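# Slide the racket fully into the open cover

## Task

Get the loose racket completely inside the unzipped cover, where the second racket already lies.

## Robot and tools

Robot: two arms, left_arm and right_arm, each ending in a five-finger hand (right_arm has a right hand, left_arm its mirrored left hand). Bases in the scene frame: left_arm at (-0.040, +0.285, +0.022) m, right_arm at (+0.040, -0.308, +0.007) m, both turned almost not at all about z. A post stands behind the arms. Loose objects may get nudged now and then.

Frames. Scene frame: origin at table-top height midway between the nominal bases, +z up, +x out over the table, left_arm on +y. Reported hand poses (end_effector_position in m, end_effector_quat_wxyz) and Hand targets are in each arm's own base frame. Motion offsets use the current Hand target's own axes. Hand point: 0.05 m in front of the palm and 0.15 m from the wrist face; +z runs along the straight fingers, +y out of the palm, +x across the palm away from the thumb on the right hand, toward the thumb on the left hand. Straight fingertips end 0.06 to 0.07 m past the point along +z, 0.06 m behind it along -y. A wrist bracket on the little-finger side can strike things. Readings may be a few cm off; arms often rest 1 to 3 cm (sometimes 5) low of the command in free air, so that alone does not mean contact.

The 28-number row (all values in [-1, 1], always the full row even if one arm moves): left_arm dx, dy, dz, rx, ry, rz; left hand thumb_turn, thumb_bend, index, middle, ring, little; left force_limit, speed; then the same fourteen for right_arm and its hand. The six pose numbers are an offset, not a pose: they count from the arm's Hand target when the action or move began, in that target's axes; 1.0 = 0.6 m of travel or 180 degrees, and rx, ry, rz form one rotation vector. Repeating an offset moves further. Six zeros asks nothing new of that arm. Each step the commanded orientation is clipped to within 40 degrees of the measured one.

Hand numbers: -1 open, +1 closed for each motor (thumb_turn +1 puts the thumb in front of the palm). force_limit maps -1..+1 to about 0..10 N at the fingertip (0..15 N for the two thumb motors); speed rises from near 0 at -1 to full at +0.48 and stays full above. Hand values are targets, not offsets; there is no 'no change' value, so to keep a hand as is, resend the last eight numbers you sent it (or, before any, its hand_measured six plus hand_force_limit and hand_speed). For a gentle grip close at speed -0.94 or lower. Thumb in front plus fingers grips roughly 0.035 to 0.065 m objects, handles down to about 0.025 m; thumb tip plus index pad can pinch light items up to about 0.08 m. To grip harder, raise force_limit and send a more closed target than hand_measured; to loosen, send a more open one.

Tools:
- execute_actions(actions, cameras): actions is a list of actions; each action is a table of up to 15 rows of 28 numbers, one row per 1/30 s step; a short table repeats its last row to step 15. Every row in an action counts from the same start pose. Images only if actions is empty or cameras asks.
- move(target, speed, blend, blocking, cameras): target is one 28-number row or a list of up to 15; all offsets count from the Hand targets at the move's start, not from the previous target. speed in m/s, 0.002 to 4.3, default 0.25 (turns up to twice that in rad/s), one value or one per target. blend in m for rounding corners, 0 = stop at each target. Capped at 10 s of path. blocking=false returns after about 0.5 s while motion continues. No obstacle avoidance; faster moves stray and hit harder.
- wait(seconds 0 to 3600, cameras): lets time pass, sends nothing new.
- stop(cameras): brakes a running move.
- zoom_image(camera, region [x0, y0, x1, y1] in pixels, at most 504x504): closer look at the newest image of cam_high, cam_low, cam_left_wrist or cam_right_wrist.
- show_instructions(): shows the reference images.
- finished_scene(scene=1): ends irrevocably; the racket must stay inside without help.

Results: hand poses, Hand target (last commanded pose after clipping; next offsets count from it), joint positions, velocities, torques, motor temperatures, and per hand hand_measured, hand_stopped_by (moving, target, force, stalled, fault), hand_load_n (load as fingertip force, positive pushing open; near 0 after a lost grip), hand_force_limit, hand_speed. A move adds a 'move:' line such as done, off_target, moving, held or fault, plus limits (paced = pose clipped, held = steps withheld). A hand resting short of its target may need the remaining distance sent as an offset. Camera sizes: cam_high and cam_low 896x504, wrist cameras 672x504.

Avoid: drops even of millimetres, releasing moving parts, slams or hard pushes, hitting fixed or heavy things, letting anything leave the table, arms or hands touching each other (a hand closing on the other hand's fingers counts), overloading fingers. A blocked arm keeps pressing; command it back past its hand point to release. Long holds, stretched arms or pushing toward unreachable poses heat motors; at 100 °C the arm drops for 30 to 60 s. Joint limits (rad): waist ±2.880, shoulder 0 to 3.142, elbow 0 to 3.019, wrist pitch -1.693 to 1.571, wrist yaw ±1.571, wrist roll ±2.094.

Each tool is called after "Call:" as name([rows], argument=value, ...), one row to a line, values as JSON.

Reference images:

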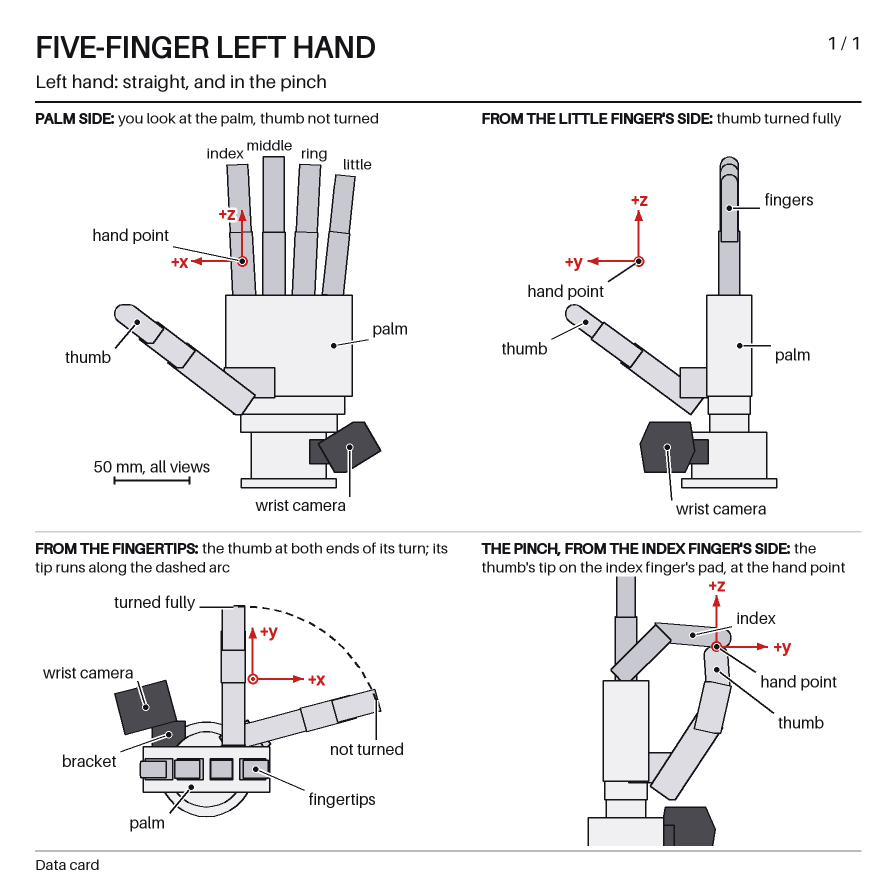

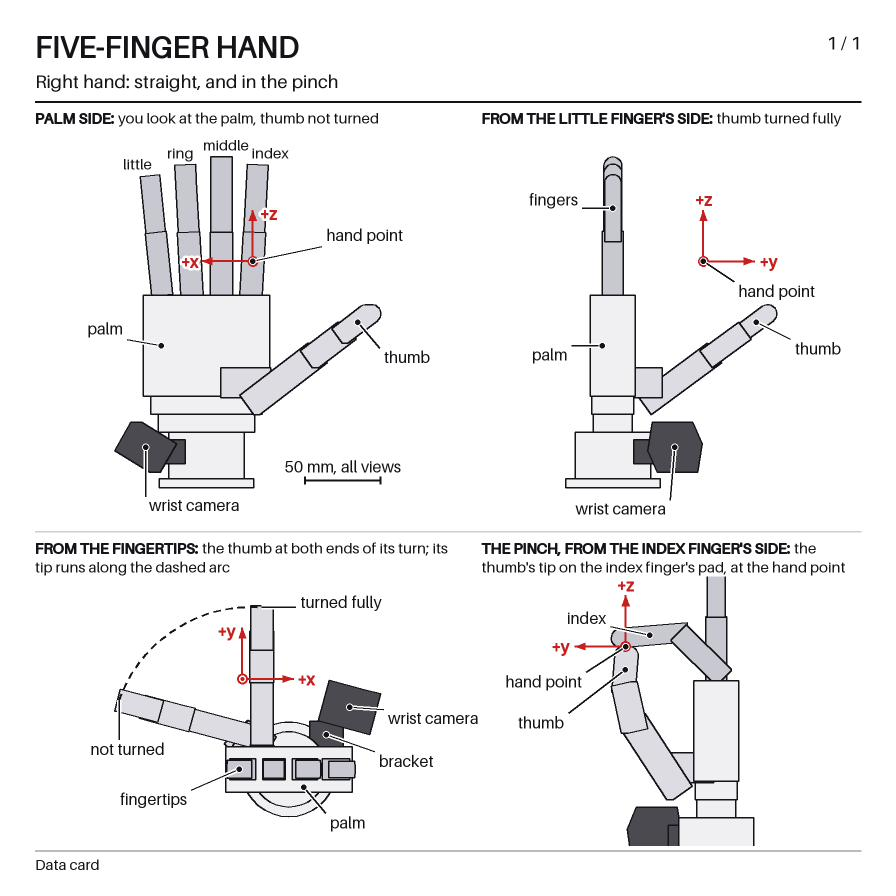

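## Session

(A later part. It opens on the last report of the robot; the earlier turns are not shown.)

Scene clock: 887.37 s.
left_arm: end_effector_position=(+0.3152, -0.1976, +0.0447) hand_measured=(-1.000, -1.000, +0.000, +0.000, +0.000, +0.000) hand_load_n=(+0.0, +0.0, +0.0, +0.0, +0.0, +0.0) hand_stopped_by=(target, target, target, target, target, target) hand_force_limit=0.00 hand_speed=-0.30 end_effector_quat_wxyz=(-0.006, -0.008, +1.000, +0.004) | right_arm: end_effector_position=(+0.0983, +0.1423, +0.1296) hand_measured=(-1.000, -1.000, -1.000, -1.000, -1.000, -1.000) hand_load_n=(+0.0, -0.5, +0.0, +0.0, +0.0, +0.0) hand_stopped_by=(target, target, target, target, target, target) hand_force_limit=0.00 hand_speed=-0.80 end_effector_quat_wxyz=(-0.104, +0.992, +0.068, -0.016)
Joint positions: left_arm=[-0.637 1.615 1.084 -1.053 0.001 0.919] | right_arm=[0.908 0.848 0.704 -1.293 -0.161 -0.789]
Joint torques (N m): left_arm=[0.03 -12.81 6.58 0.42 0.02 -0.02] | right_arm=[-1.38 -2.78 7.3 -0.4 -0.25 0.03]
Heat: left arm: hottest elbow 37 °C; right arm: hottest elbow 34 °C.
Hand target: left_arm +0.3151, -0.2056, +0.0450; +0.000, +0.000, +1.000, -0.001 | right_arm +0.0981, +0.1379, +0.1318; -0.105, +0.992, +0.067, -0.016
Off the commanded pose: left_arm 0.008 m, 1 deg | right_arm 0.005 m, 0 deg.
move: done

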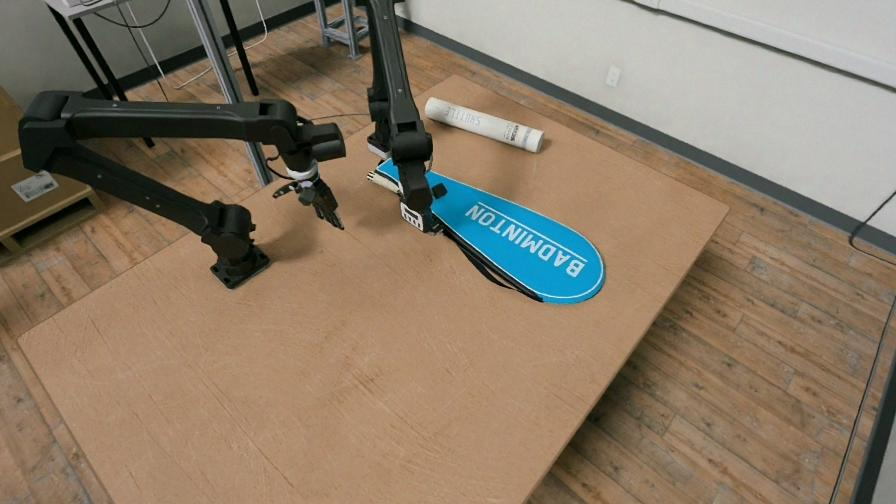

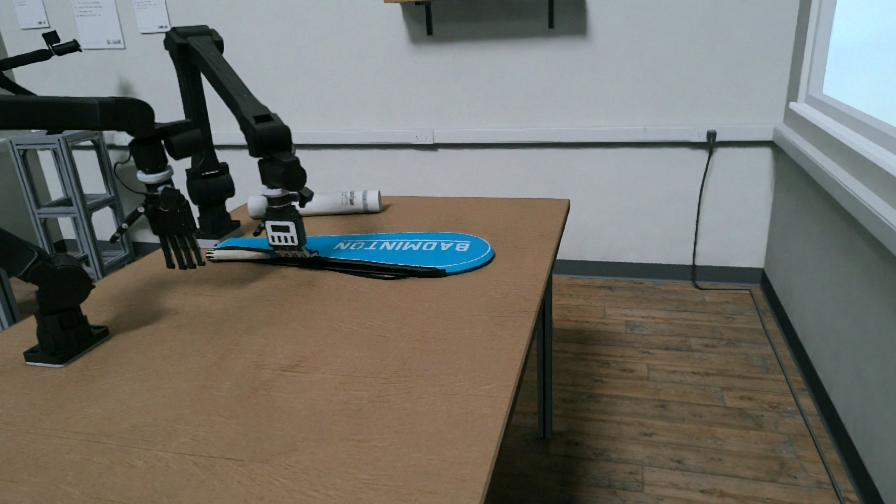

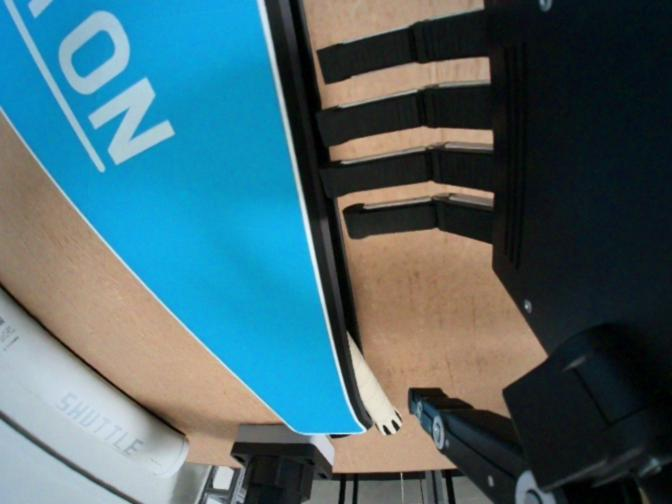

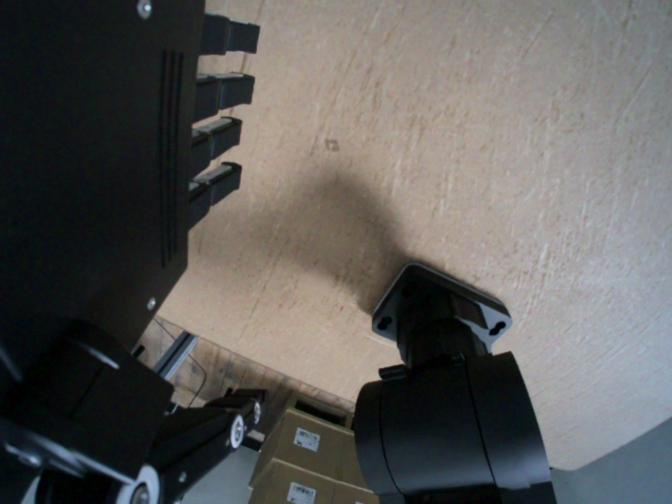

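Call:
move([
  [0,-0.045,0,0,0,0,-1,-1,0,0,0,0,0,-0.3,0,0,0,0,0,0,-1,-1,-1,-1,-1,-1,0,-0.8],
  [0,-0.045,0.0517,0,0,0,-1,-1,0,0,0,0,0,-0.3,0,0,0,0,0,0,-1,-1,-1,-1,-1,-1,0,-0.8],
], speed=0.1, cameras=["cam_high","cam_low","cam_left_wrist"])

Call:
zoom_image(camera="cam_low", region=[200, 200, 350, 290])

Call:
zoom_image(camera="cam_left_wrist", region=[200, 0, 500, 250])

Scene clock: 896.73 s.
left_arm: end_effector_position=(+0.3097, -0.2252, +0.0126) hand_measured=(-1.000, -1.000, +0.000, +0.000, +0.000, +0.000) hand_load_n=(+0.0, +0.0, +0.0, +0.0, +0.0, +0.0) hand_stopped_by=(target, target, target, target, target, target) hand_force_limit=0.00 hand_speed=-0.30 end_effector_quat_wxyz=(-0.009, +0.007, +1.000, +0.006) | right_arm: end_effector_position=(+0.0983, +0.1423, +0.1296) hand_measured=(-1.000, -1.000, -1.000, -1.000, -1.000, -1.000) hand_load_n=(+0.0, -0.5, +0.0, +0.0, +0.0, +0.0) hand_stopped_by=(target, target, target, target, target, target) hand_force_limit=0.00 hand_speed=-0.80 end_effector_quat_wxyz=(-0.104, +0.992, +0.068, -0.016)
Joint positions: left_arm=[-0.698 1.695 1.087 -0.983 0.001 0.887] | right_arm=[0.908 0.848 0.704 -1.293 -0.161 -0.789]
Joint torques (N m): left_arm=[0.38 -13.27 7.21 0.43 0.01 -0.17] | right_arm=[-1.44 -2.78 7.31 -0.39 -0.25 0.03]
Heat: left arm: hottest elbow 37 °C; right arm: hottest elbow 34 °C.
Hand target: left_arm +0.3151, -0.2327, +0.0141; +0.000, +0.000, +1.000, -0.001 | right_arm +0.0981, +0.1379, +0.1318; -0.105, +0.992, +0.067, -0.016
Off the commanded pose: left_arm 0.009 m, 2 deg | right_arm 0.005 m, 0 deg.
move: done

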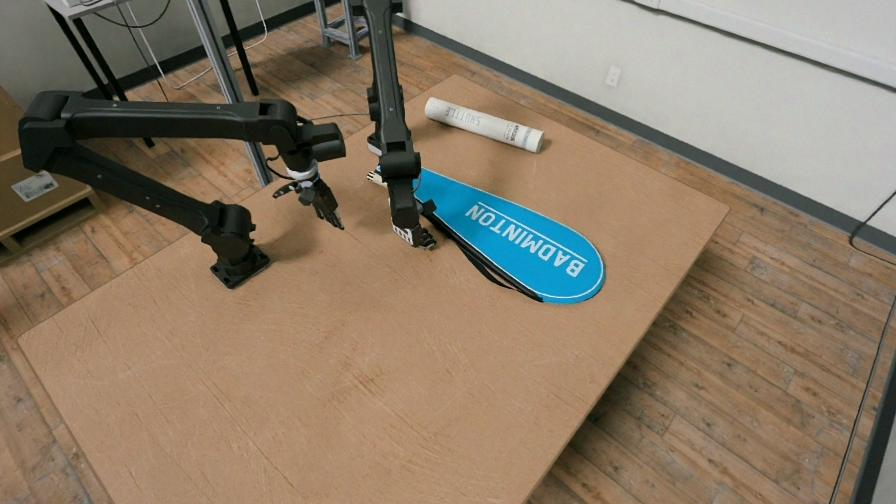

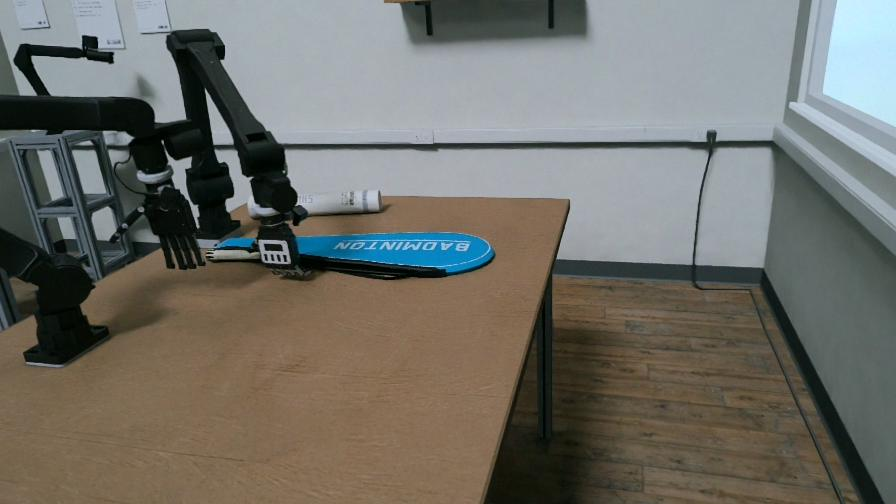

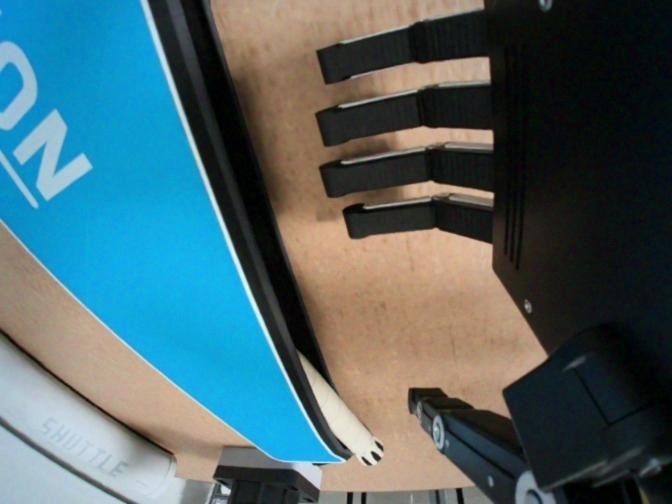

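Scaled by 3.360 from the camera's image (finer frame: 1280x720).

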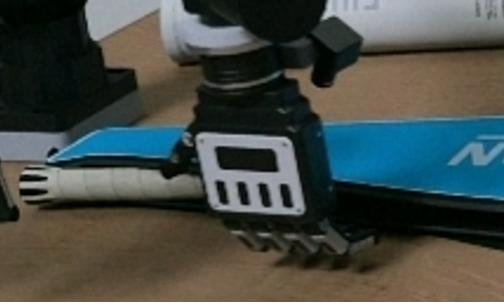

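Scaled by 1.680 from the camera's image (finer frame: 960x720).

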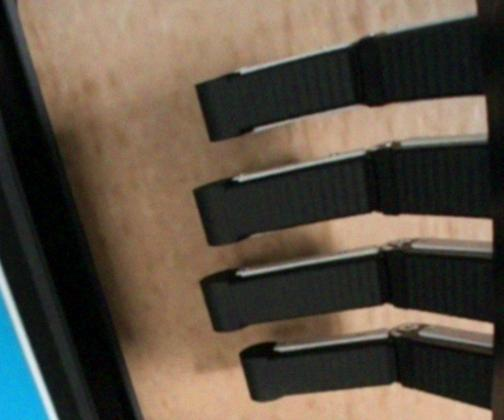

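Call:
move(target=[0,0.0583,0,0,0,0,-1,-1,0,0,0,0,0,-0.3,0,0,0,0,0,0,-1,-1,-1,-1,-1,-1,0,-0.8], speed=0.05, cameras=["cam_high","cam_low","cam_left_wrist"])

Call:
zoom_image(camera="cam_low", region=[200, 200, 350, 290])

Call:
zoom_image(camera="cam_left_wrist", region=[200, 0, 500, 250])

Scene clock: 904.23 s.
left_arm: end_effector_position=(+0.3093, -0.1971, +0.0083) hand_measured=(-1.000, -1.000, +0.000, +0.000, +0.000, +0.000) hand_load_n=(+0.0, +0.0, +0.0, +0.5, +0.0, +0.5) hand_stopped_by=(target, target, target, target, target, target) hand_force_limit=0.00 hand_speed=-0.30 end_effector_quat_wxyz=(-0.012, -0.005, +1.000, +0.008) | right_arm: end_effector_position=(+0.0983, +0.1423, +0.1296) hand_measured=(-1.000, -1.000, -1.000, -1.000, -1.000, -1.000) hand_load_n=(+0.0, +0.0, +0.0, +0.0, +0.0, +0.0) hand_stopped_by=(target, target, target, target, target, target) hand_force_limit=0.00 hand_speed=-0.80 end_effector_quat_wxyz=(-0.104, +0.992, +0.068, -0.016)
Joint positions: left_arm=[-0.644 1.669 1.036 -0.966 0.001 0.916] | right_arm=[0.908 0.848 0.704 -1.293 -0.161 -0.789]
Joint torques (N m): left_arm=[1.49 -14.45 5.81 0.39 -0.02 0.22] | right_arm=[-1.44 -2.78 7.31 -0.4 -0.25 0.03]
Heat: left arm: hottest elbow 36 °C; right arm: hottest elbow 34 °C.
Hand target: left_arm +0.3151, -0.1977, +0.0140; +0.000, +0.000, +1.000, -0.001 | right_arm +0.0981, +0.1379, +0.1318; -0.105, +0.992, +0.067, -0.016
Off the commanded pose: left_arm 0.008 m, 2 deg | right_arm 0.005 m, 0 deg.
move: done

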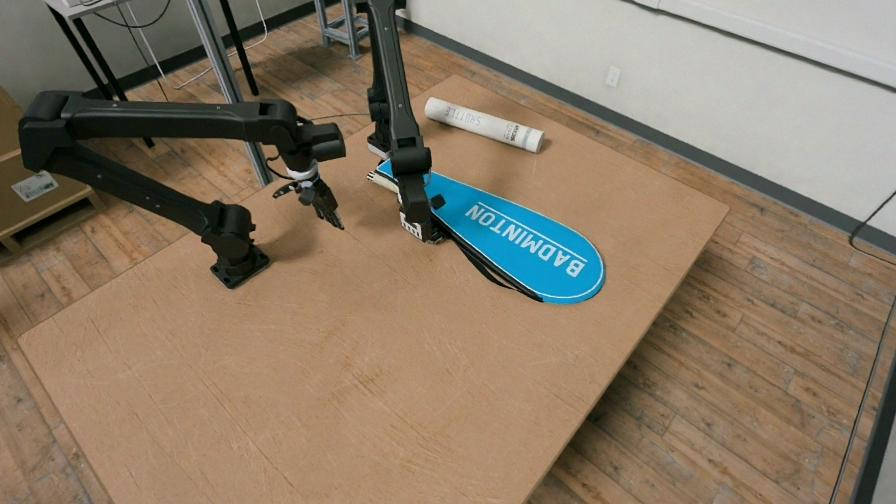

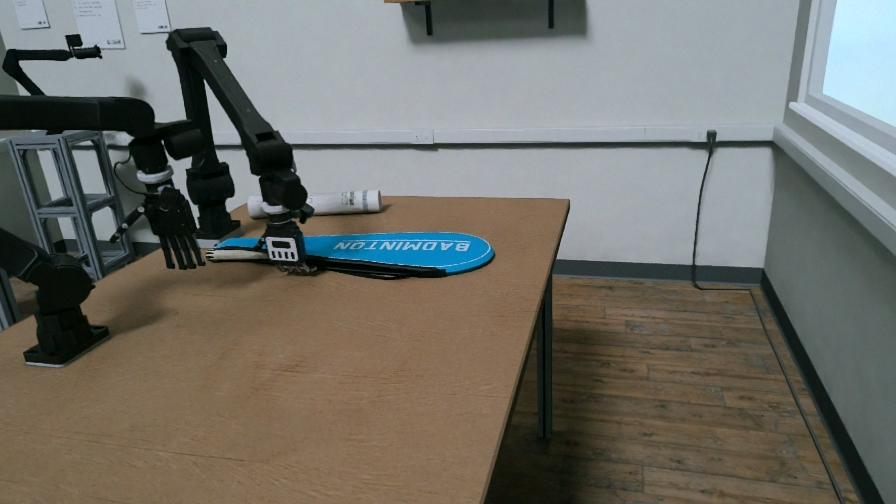

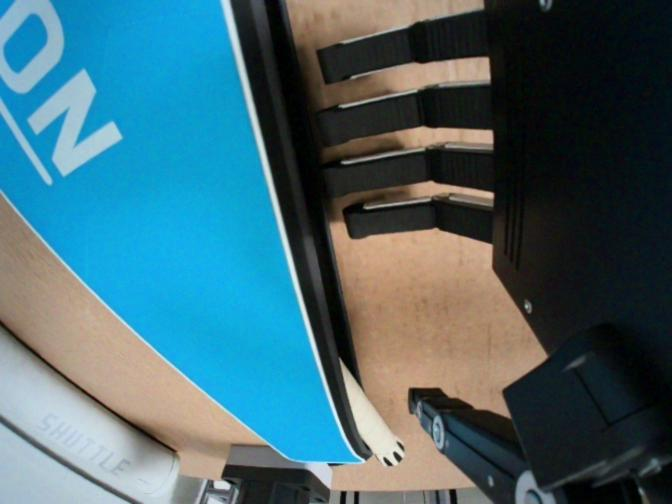

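Scaled by 3.360 from the camera's image (finer frame: 1280x720).

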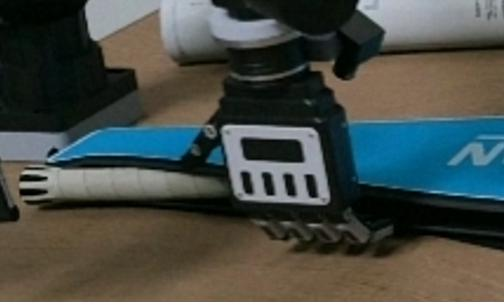

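Scaled by 1.680 from the camera's image (finer frame: 960x720).

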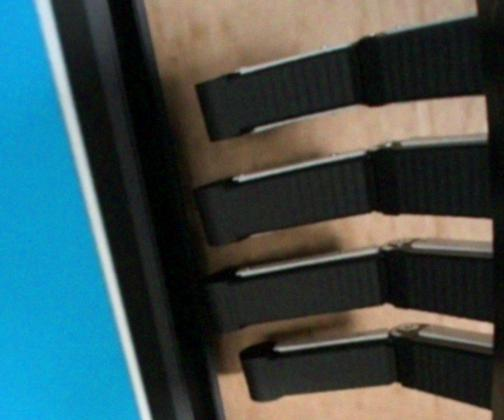

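Call:
move([
  [0,0,-0.0133,0,0,0,-1,-1,0,0,0,0,0,-0.3,0,0,0,0,0,0,-1,-1,-1,-1,-1,-1,0,-0.8],
  [0,0.045,-0.0133,0,0,0,-1,-1,0,0,0,0,0,-0.3,0,0,0,0,0,0,-1,-1,-1,-1,-1,-1,0,-0.8],
], speed=0.05, cameras=["cam_high","cam_low","cam_left_wrist"])

Call:
zoom_image(camera="cam_low", region=[200, 200, 350, 290])

Call:
zoom_image(camera="cam_left_wrist", region=[200, 0, 500, 250])

Scene clock: 909.47 s.
left_arm: end_effector_position=(+0.3118, -0.1719, +0.0150) hand_measured=(-1.000, -1.000, +0.000, +0.000, +0.000, +0.000) hand_load_n=(+0.0, +0.0, +0.0, +0.0, +0.0, +0.0) hand_stopped_by=(target, target, target, target, target, target) hand_force_limit=0.00 hand_speed=-0.30 end_effector_quat_wxyz=(-0.008, -0.005, +1.000, +0.005) | right_arm: end_effector_position=(+0.0983, +0.1423, +0.1296) hand_measured=(-1.000, -1.000, -1.000, -1.000, -1.000, -1.000) hand_load_n=(+0.0, +0.0, +0.0, +0.0, +0.0, +0.0) hand_stopped_by=(target, target, target, target, target, target) hand_force_limit=0.00 hand_speed=-0.80 end_effector_quat_wxyz=(-0.104, +0.992, +0.068, -0.016)
Joint positions: left_arm=[-0.592 1.623 0.999 -0.966 0.001 0.968] | right_arm=[0.908 0.848 0.704 -1.293 -0.161 -0.789]
Joint torques (N m): left_arm=[1.49 -13.92 5.87 0.05 0 0.12] | right_arm=[-1.38 -2.84 7.31 -0.39 -0.25 0.02]
Heat: left arm: hottest elbow 36 °C; right arm: hottest elbow 34 °C.
Hand target: left_arm +0.3151, -0.1707, +0.0219; +0.000, +0.000, +1.000, -0.001 | right_arm +0.0981, +0.1379, +0.1318; -0.105, +0.992, +0.067, -0.016
Off the commanded pose: left_arm 0.008 m, 1 deg | right_arm 0.005 m, 0 deg.
move: done

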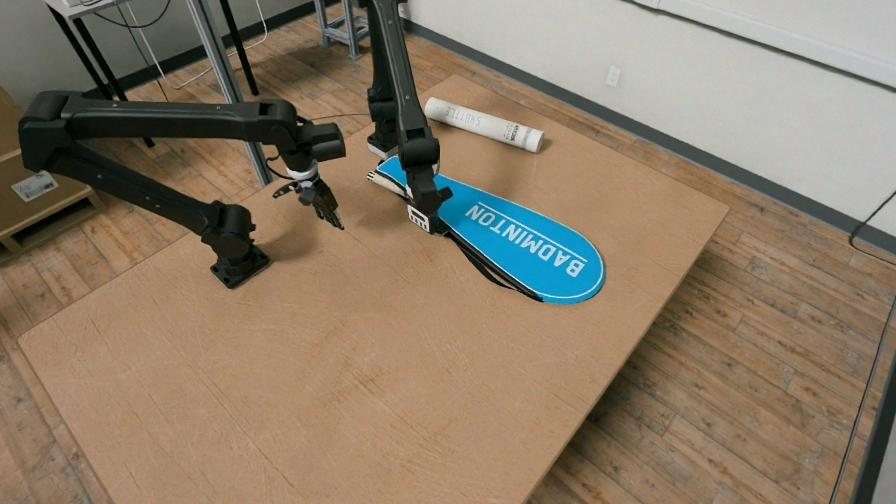

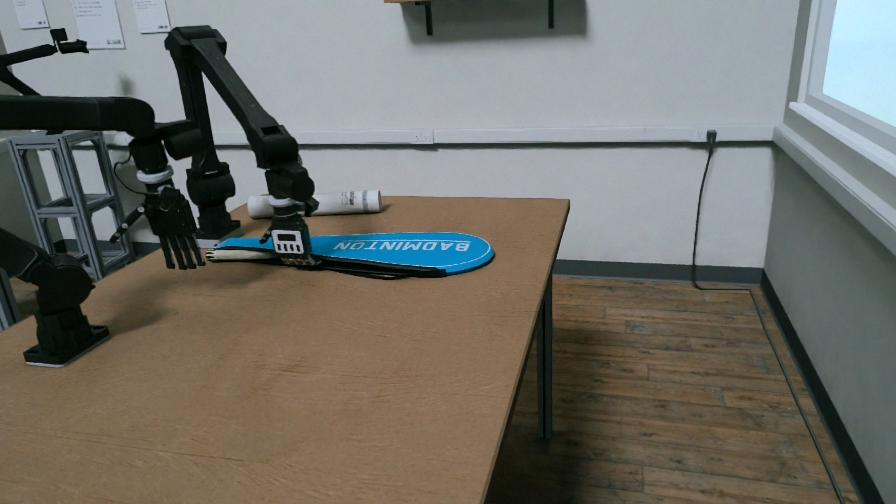

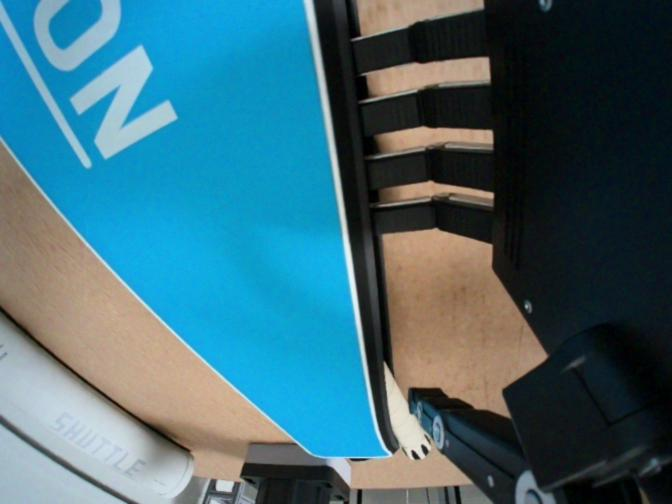

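Scaled by 3.360 from the camera's image (finer frame: 1280x720).

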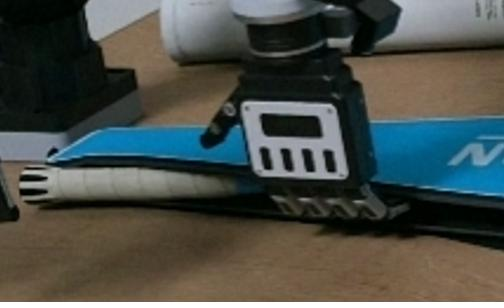

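Scaled by 1.680 from the camera's image (finer frame: 960x720).

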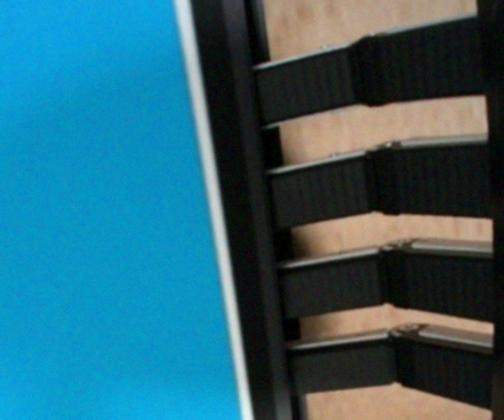

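Call:
move([
  [0,0.0167,0,0,0,0,-1,-1,0,0,0,0,0,-0.3,0,0,0,0,0,0,-1,-1,-1,-1,-1,-1,0,-0.8],
  [0,0.0167,-0.045,0,0,0,-1,-1,0,0,0,0,0,-0.3,0,0,0,0,0,0,-1,-1,-1,-1,-1,-1,0,-0.8],
], speed=0.05, cameras=["cam_high","cam_low","cam_left_wrist"])

Call:
zoom_image(camera="cam_low", region=[200, 200, 350, 290])

Call:
zoom_image(camera="cam_high", region=[360, 130, 480, 250])

Scene clock: 914.40 s.
left_arm: end_effector_position=(+0.3008, -0.1585, +0.0335) hand_measured=(-1.000, -1.000, +0.000, +0.000, +0.000, +0.000) hand_load_n=(+0.0, -0.5, +0.0, +0.5, +0.5, +0.5) hand_stopped_by=(target, target, target, target, target, target) hand_force_limit=0.00 hand_speed=-0.30 end_effector_quat_wxyz=(-0.016, +0.000, +1.000, +0.010) | right_arm: end_effector_position=(+0.0983, +0.1423, +0.1296) hand_measured=(-1.000, -1.000, -1.000, -1.000, -1.000, -1.000) hand_load_n=(+0.0, +0.0, +0.0, +0.0, +0.0, +0.0) hand_stopped_by=(target, target, target, target, target, target) hand_force_limit=0.00 hand_speed=-0.80 end_effector_quat_wxyz=(-0.104, +0.992, +0.068, -0.016)
Joint positions: left_arm=[-0.581 1.566 0.984 -1.025 0.001 0.99] | right_arm=[0.908 0.848 0.704 -1.293 -0.161 -0.789]
Joint torques (N m): left_arm=[1.67 -13.16 8.81 -0.46 -0.02 0.13] | right_arm=[-1.44 -2.78 7.31 -0.4 -0.25 0.03]
Heat: left arm: hottest elbow 35 °C; right arm: hottest elbow 34 °C.
Hand target: left_arm +0.3151, -0.1606, +0.0489; +0.000, +0.000, +1.000, -0.001 | right_arm +0.0981, +0.1379, +0.1318; -0.105, +0.992, +0.067, -0.016
Off the commanded pose: left_arm 0.021 m, 2 deg | right_arm 0.005 m, 0 deg.
move: off_target (left_arm)

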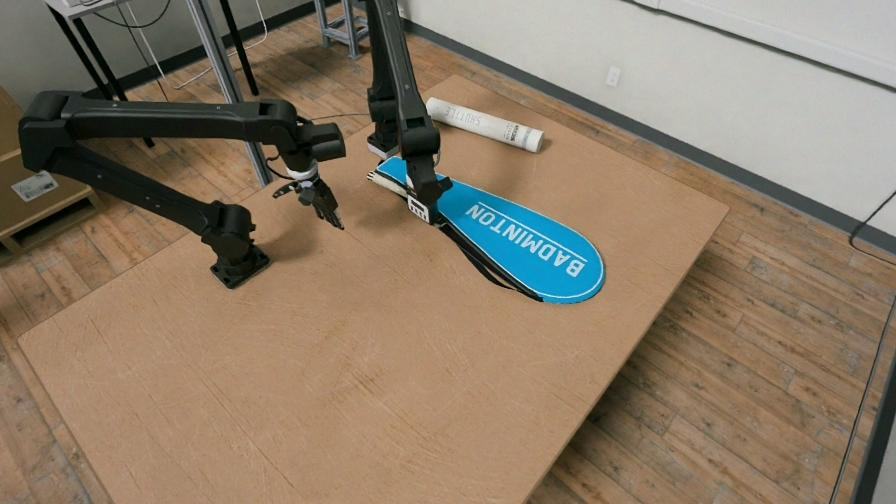

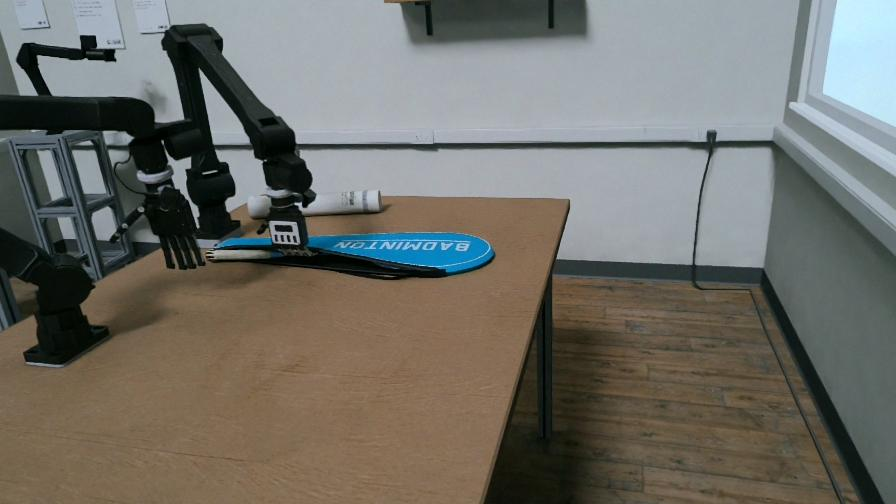

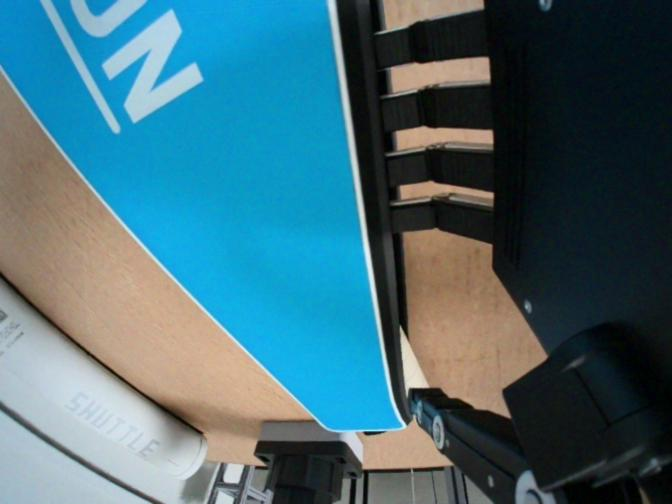

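Scaled by 3.360 from the camera's image (finer frame: 1280x720).

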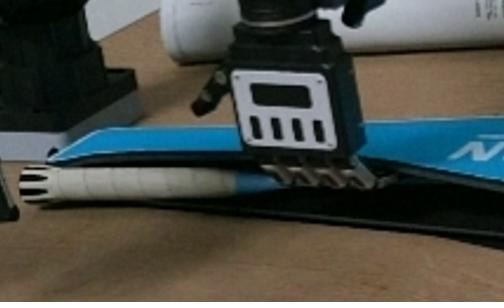

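Scaled by 4.200 from the camera's image (finer frame: 1280x720).

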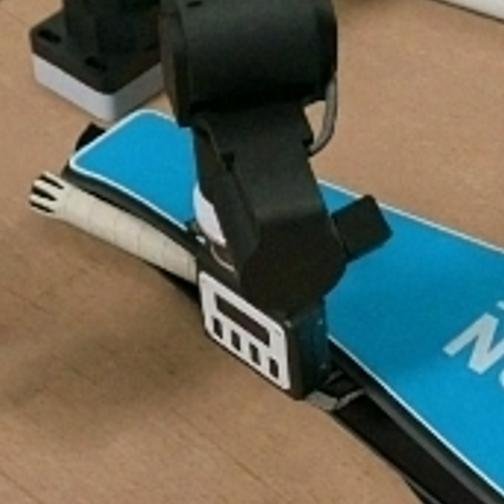

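Call:
move(target=[0.01,0.0167,-0.04,0,0,0,-1,-1,0,0,0,0,0,-0.3,0,0,0,0,0,0,-1,-1,-1,-1,-1,-1,0,-0.8], speed=0.05, cameras=["cam_high","cam_low","cam_left_wrist"])

Call:
zoom_image(camera="cam_low", region=[200, 200, 350, 290])

Call:
zoom_image(camera="cam_high", region=[360, 130, 480, 250])

Scene clock: 919.57 s.
left_arm: end_effector_position=(+0.2941, -0.1482, +0.0543) hand_measured=(-1.000, -1.000, +0.000, +0.000, +0.000, +0.000) hand_load_n=(+0.0, +0.0, +0.5, +0.5, +0.0, +0.5) hand_stopped_by=(target, target, target, target, target, target) hand_force_limit=0.00 hand_speed=-0.30 end_effector_quat_wxyz=(-0.019, +0.002, +1.000, +0.011) | right_arm: end_effector_position=(+0.0983, +0.1423, +0.1296) hand_measured=(-1.000, -1.000, -1.000, -1.000, -1.000, -1.000) hand_load_n=(+0.0, -0.5, +0.0, +0.0, +0.0, +0.0) hand_stopped_by=(target, target, target, target, target, target) hand_force_limit=0.00 hand_speed=-0.80 end_effector_quat_wxyz=(-0.104, +0.992, +0.068, -0.016)
Joint positions: left_arm=[-0.569 1.513 0.984 -1.085 0.001 1.006] | right_arm=[0.908 0.848 0.704 -1.293 -0.161 -0.789]
Joint torques (N m): left_arm=[1.61 -12.86 9.47 -0.58 -0.02 0.11] | right_arm=[-1.44 -2.78 7.31 -0.4 -0.25 0.03]
Heat: left arm: hottest elbow 36 °C; right arm: hottest elbow 34 °C.
Hand target: left_arm +0.3092, -0.1505, +0.0729; +0.000, +0.000, +1.000, -0.001 | right_arm +0.0981, +0.1379, +0.1318; -0.105, +0.992, +0.067, -0.016
Off the commanded pose: left_arm 0.024 m, 3 deg | right_arm 0.005 m, 0 deg.
move: off_target (left_arm)

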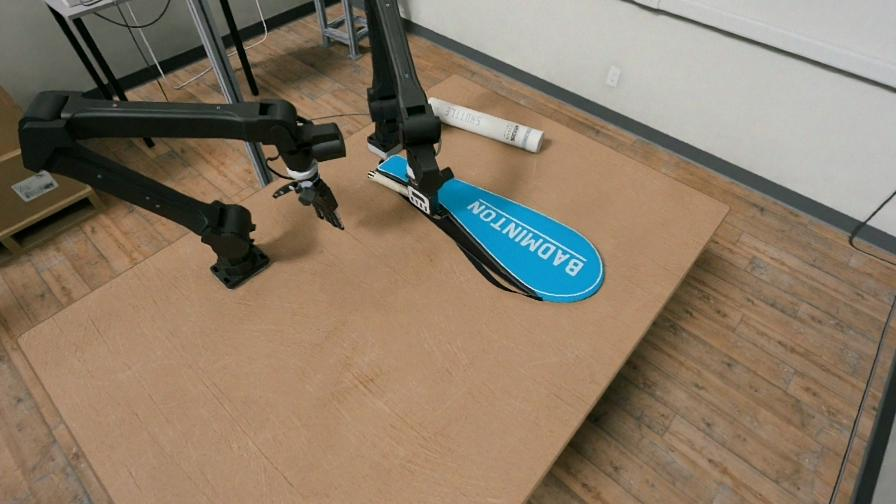

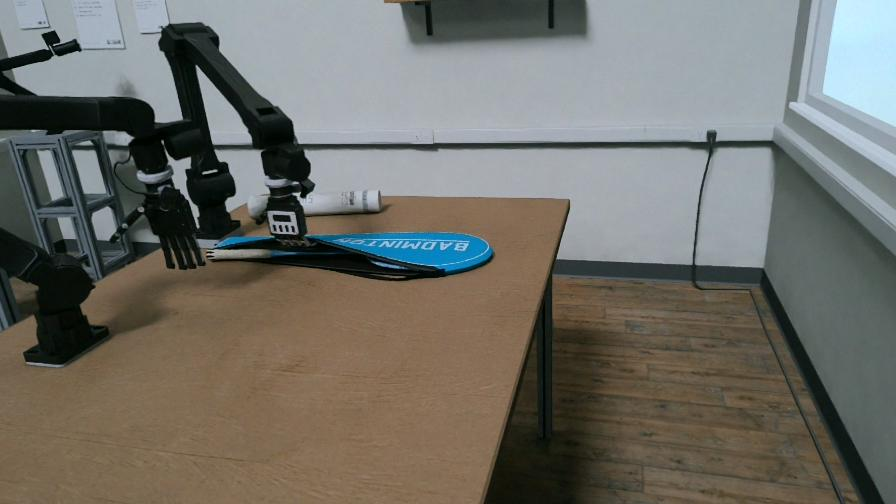

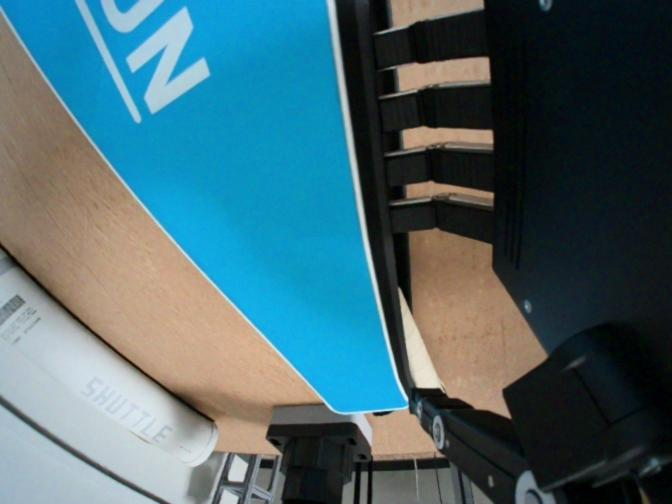

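Scaled by 3.360 from the camera's image (finer frame: 1280x720).

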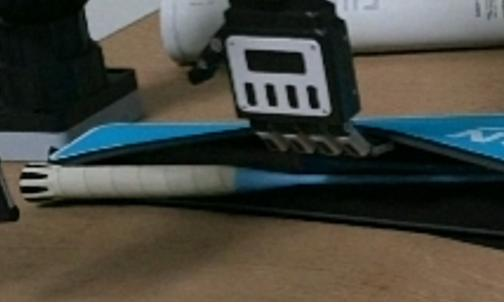

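Scaled by 4.200 from the camera's image (finer frame: 1280x720).

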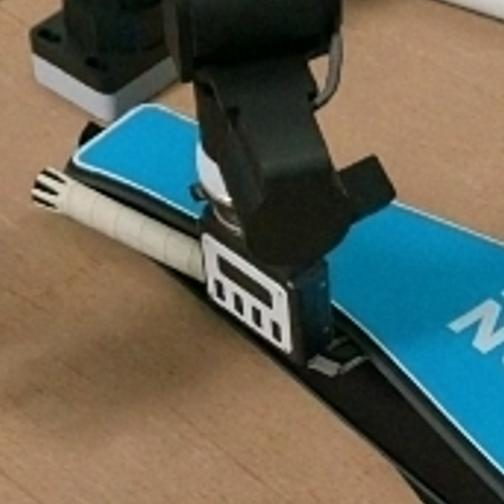

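Call:
move([
  [0.0,0.005,-0.02,0,0,0,-1,-1,0,0,0,0,0,-0.3,-0.0005,-0.2892,0.2017,0,0,0,-1,-1,-1,-1,-1,-1,0,-0.8],
], speed=0.1, cameras=["cam_high","cam_low","cam_left_wrist"])

Call:
zoom_image(camera="cam_low", region=[200, 200, 350, 290])

Call:
zoom_image(camera="cam_high", region=[340, 130, 460, 250])

Scene clock: 928.10 s.
left_arm: end_effector_position=(+0.2892, -0.1422, +0.0613) hand_measured=(-1.000, -1.000, +0.000, +0.000, +0.000, +0.000) hand_load_n=(+0.0, +0.0, +1.0, +1.0, +0.0, +0.5) hand_stopped_by=(target, target, target, target, target, target) hand_force_limit=0.00 hand_speed=-0.30 end_effector_quat_wxyz=(-0.026, +0.003, +1.000, +0.015) | right_arm: end_effector_position=(+0.0701, +0.2966, +0.0555) hand_measured=(-1.000, -1.000, -1.000, -1.000, -1.000, -1.000) hand_load_n=(+0.0, +0.0, +0.0, -7.5, +0.0, +0.0) hand_stopped_by=(target, target, target, target, target, target) hand_force_limit=0.00 hand_speed=-0.80 end_effector_quat_wxyz=(-0.078, +0.995, +0.058, -0.024)
Joint positions: left_arm=[-0.563 1.497 0.984 -1.118 0.001 1.014] | right_arm=[1.264 1.345 0.836 -0.934 -0.101 -0.417]
Joint torques (N m): left_arm=[1.61 -12.98 10.62 -0.62 -0.03 0.1] | right_arm=[1.67 -3.6 9.21 2.45 -0.09 0.27]
Heat: left arm: hottest elbow 36 °C; right arm: hottest elbow 35 °C.
Hand target: left_arm +0.3091, -0.1475, +0.0849; +0.000, +0.000, +1.000, -0.001 | right_arm +0.0701, +0.3309, +0.0500; -0.105, +0.992, +0.066, -0.016
Off the commanded pose: left_arm 0.031 m, 4 deg | right_arm 0.035 m, 3 deg.
move: off_target (left_arm, right_arm)

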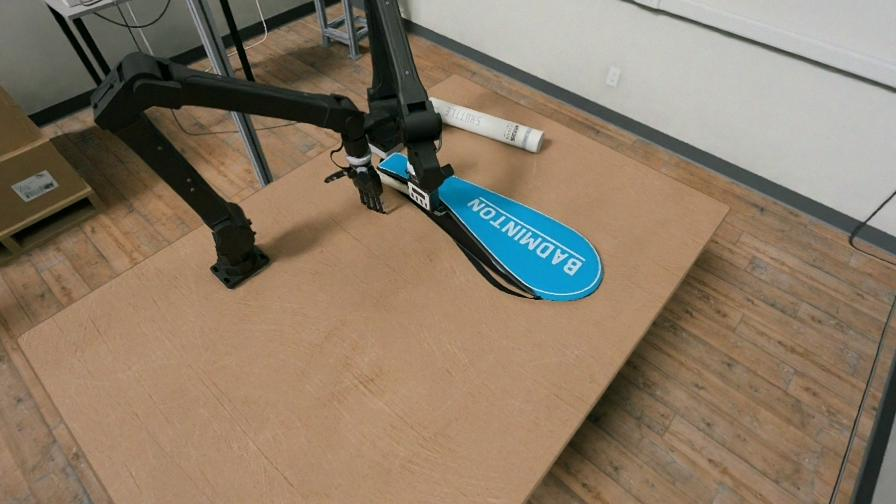

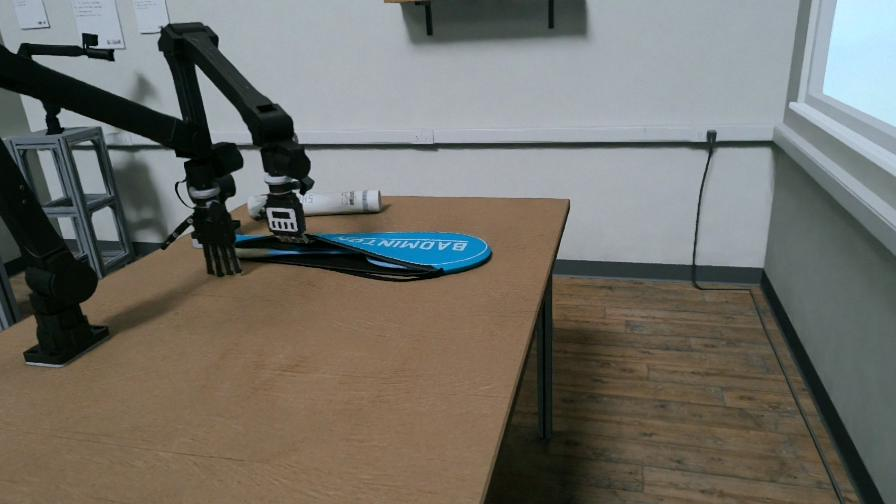

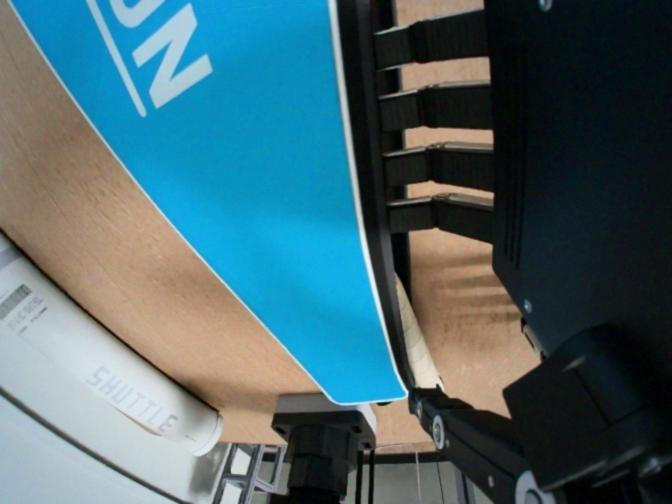

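Scaled by 3.360 from the camera's image (finer frame: 1280x720).

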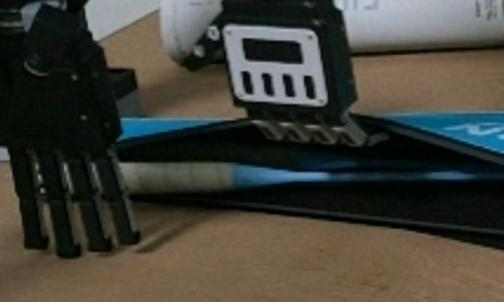

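Scaled by 4.200 from the camera's image (finer frame: 1280x720).

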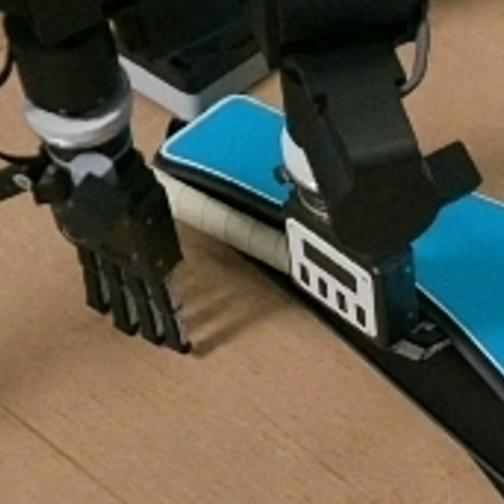

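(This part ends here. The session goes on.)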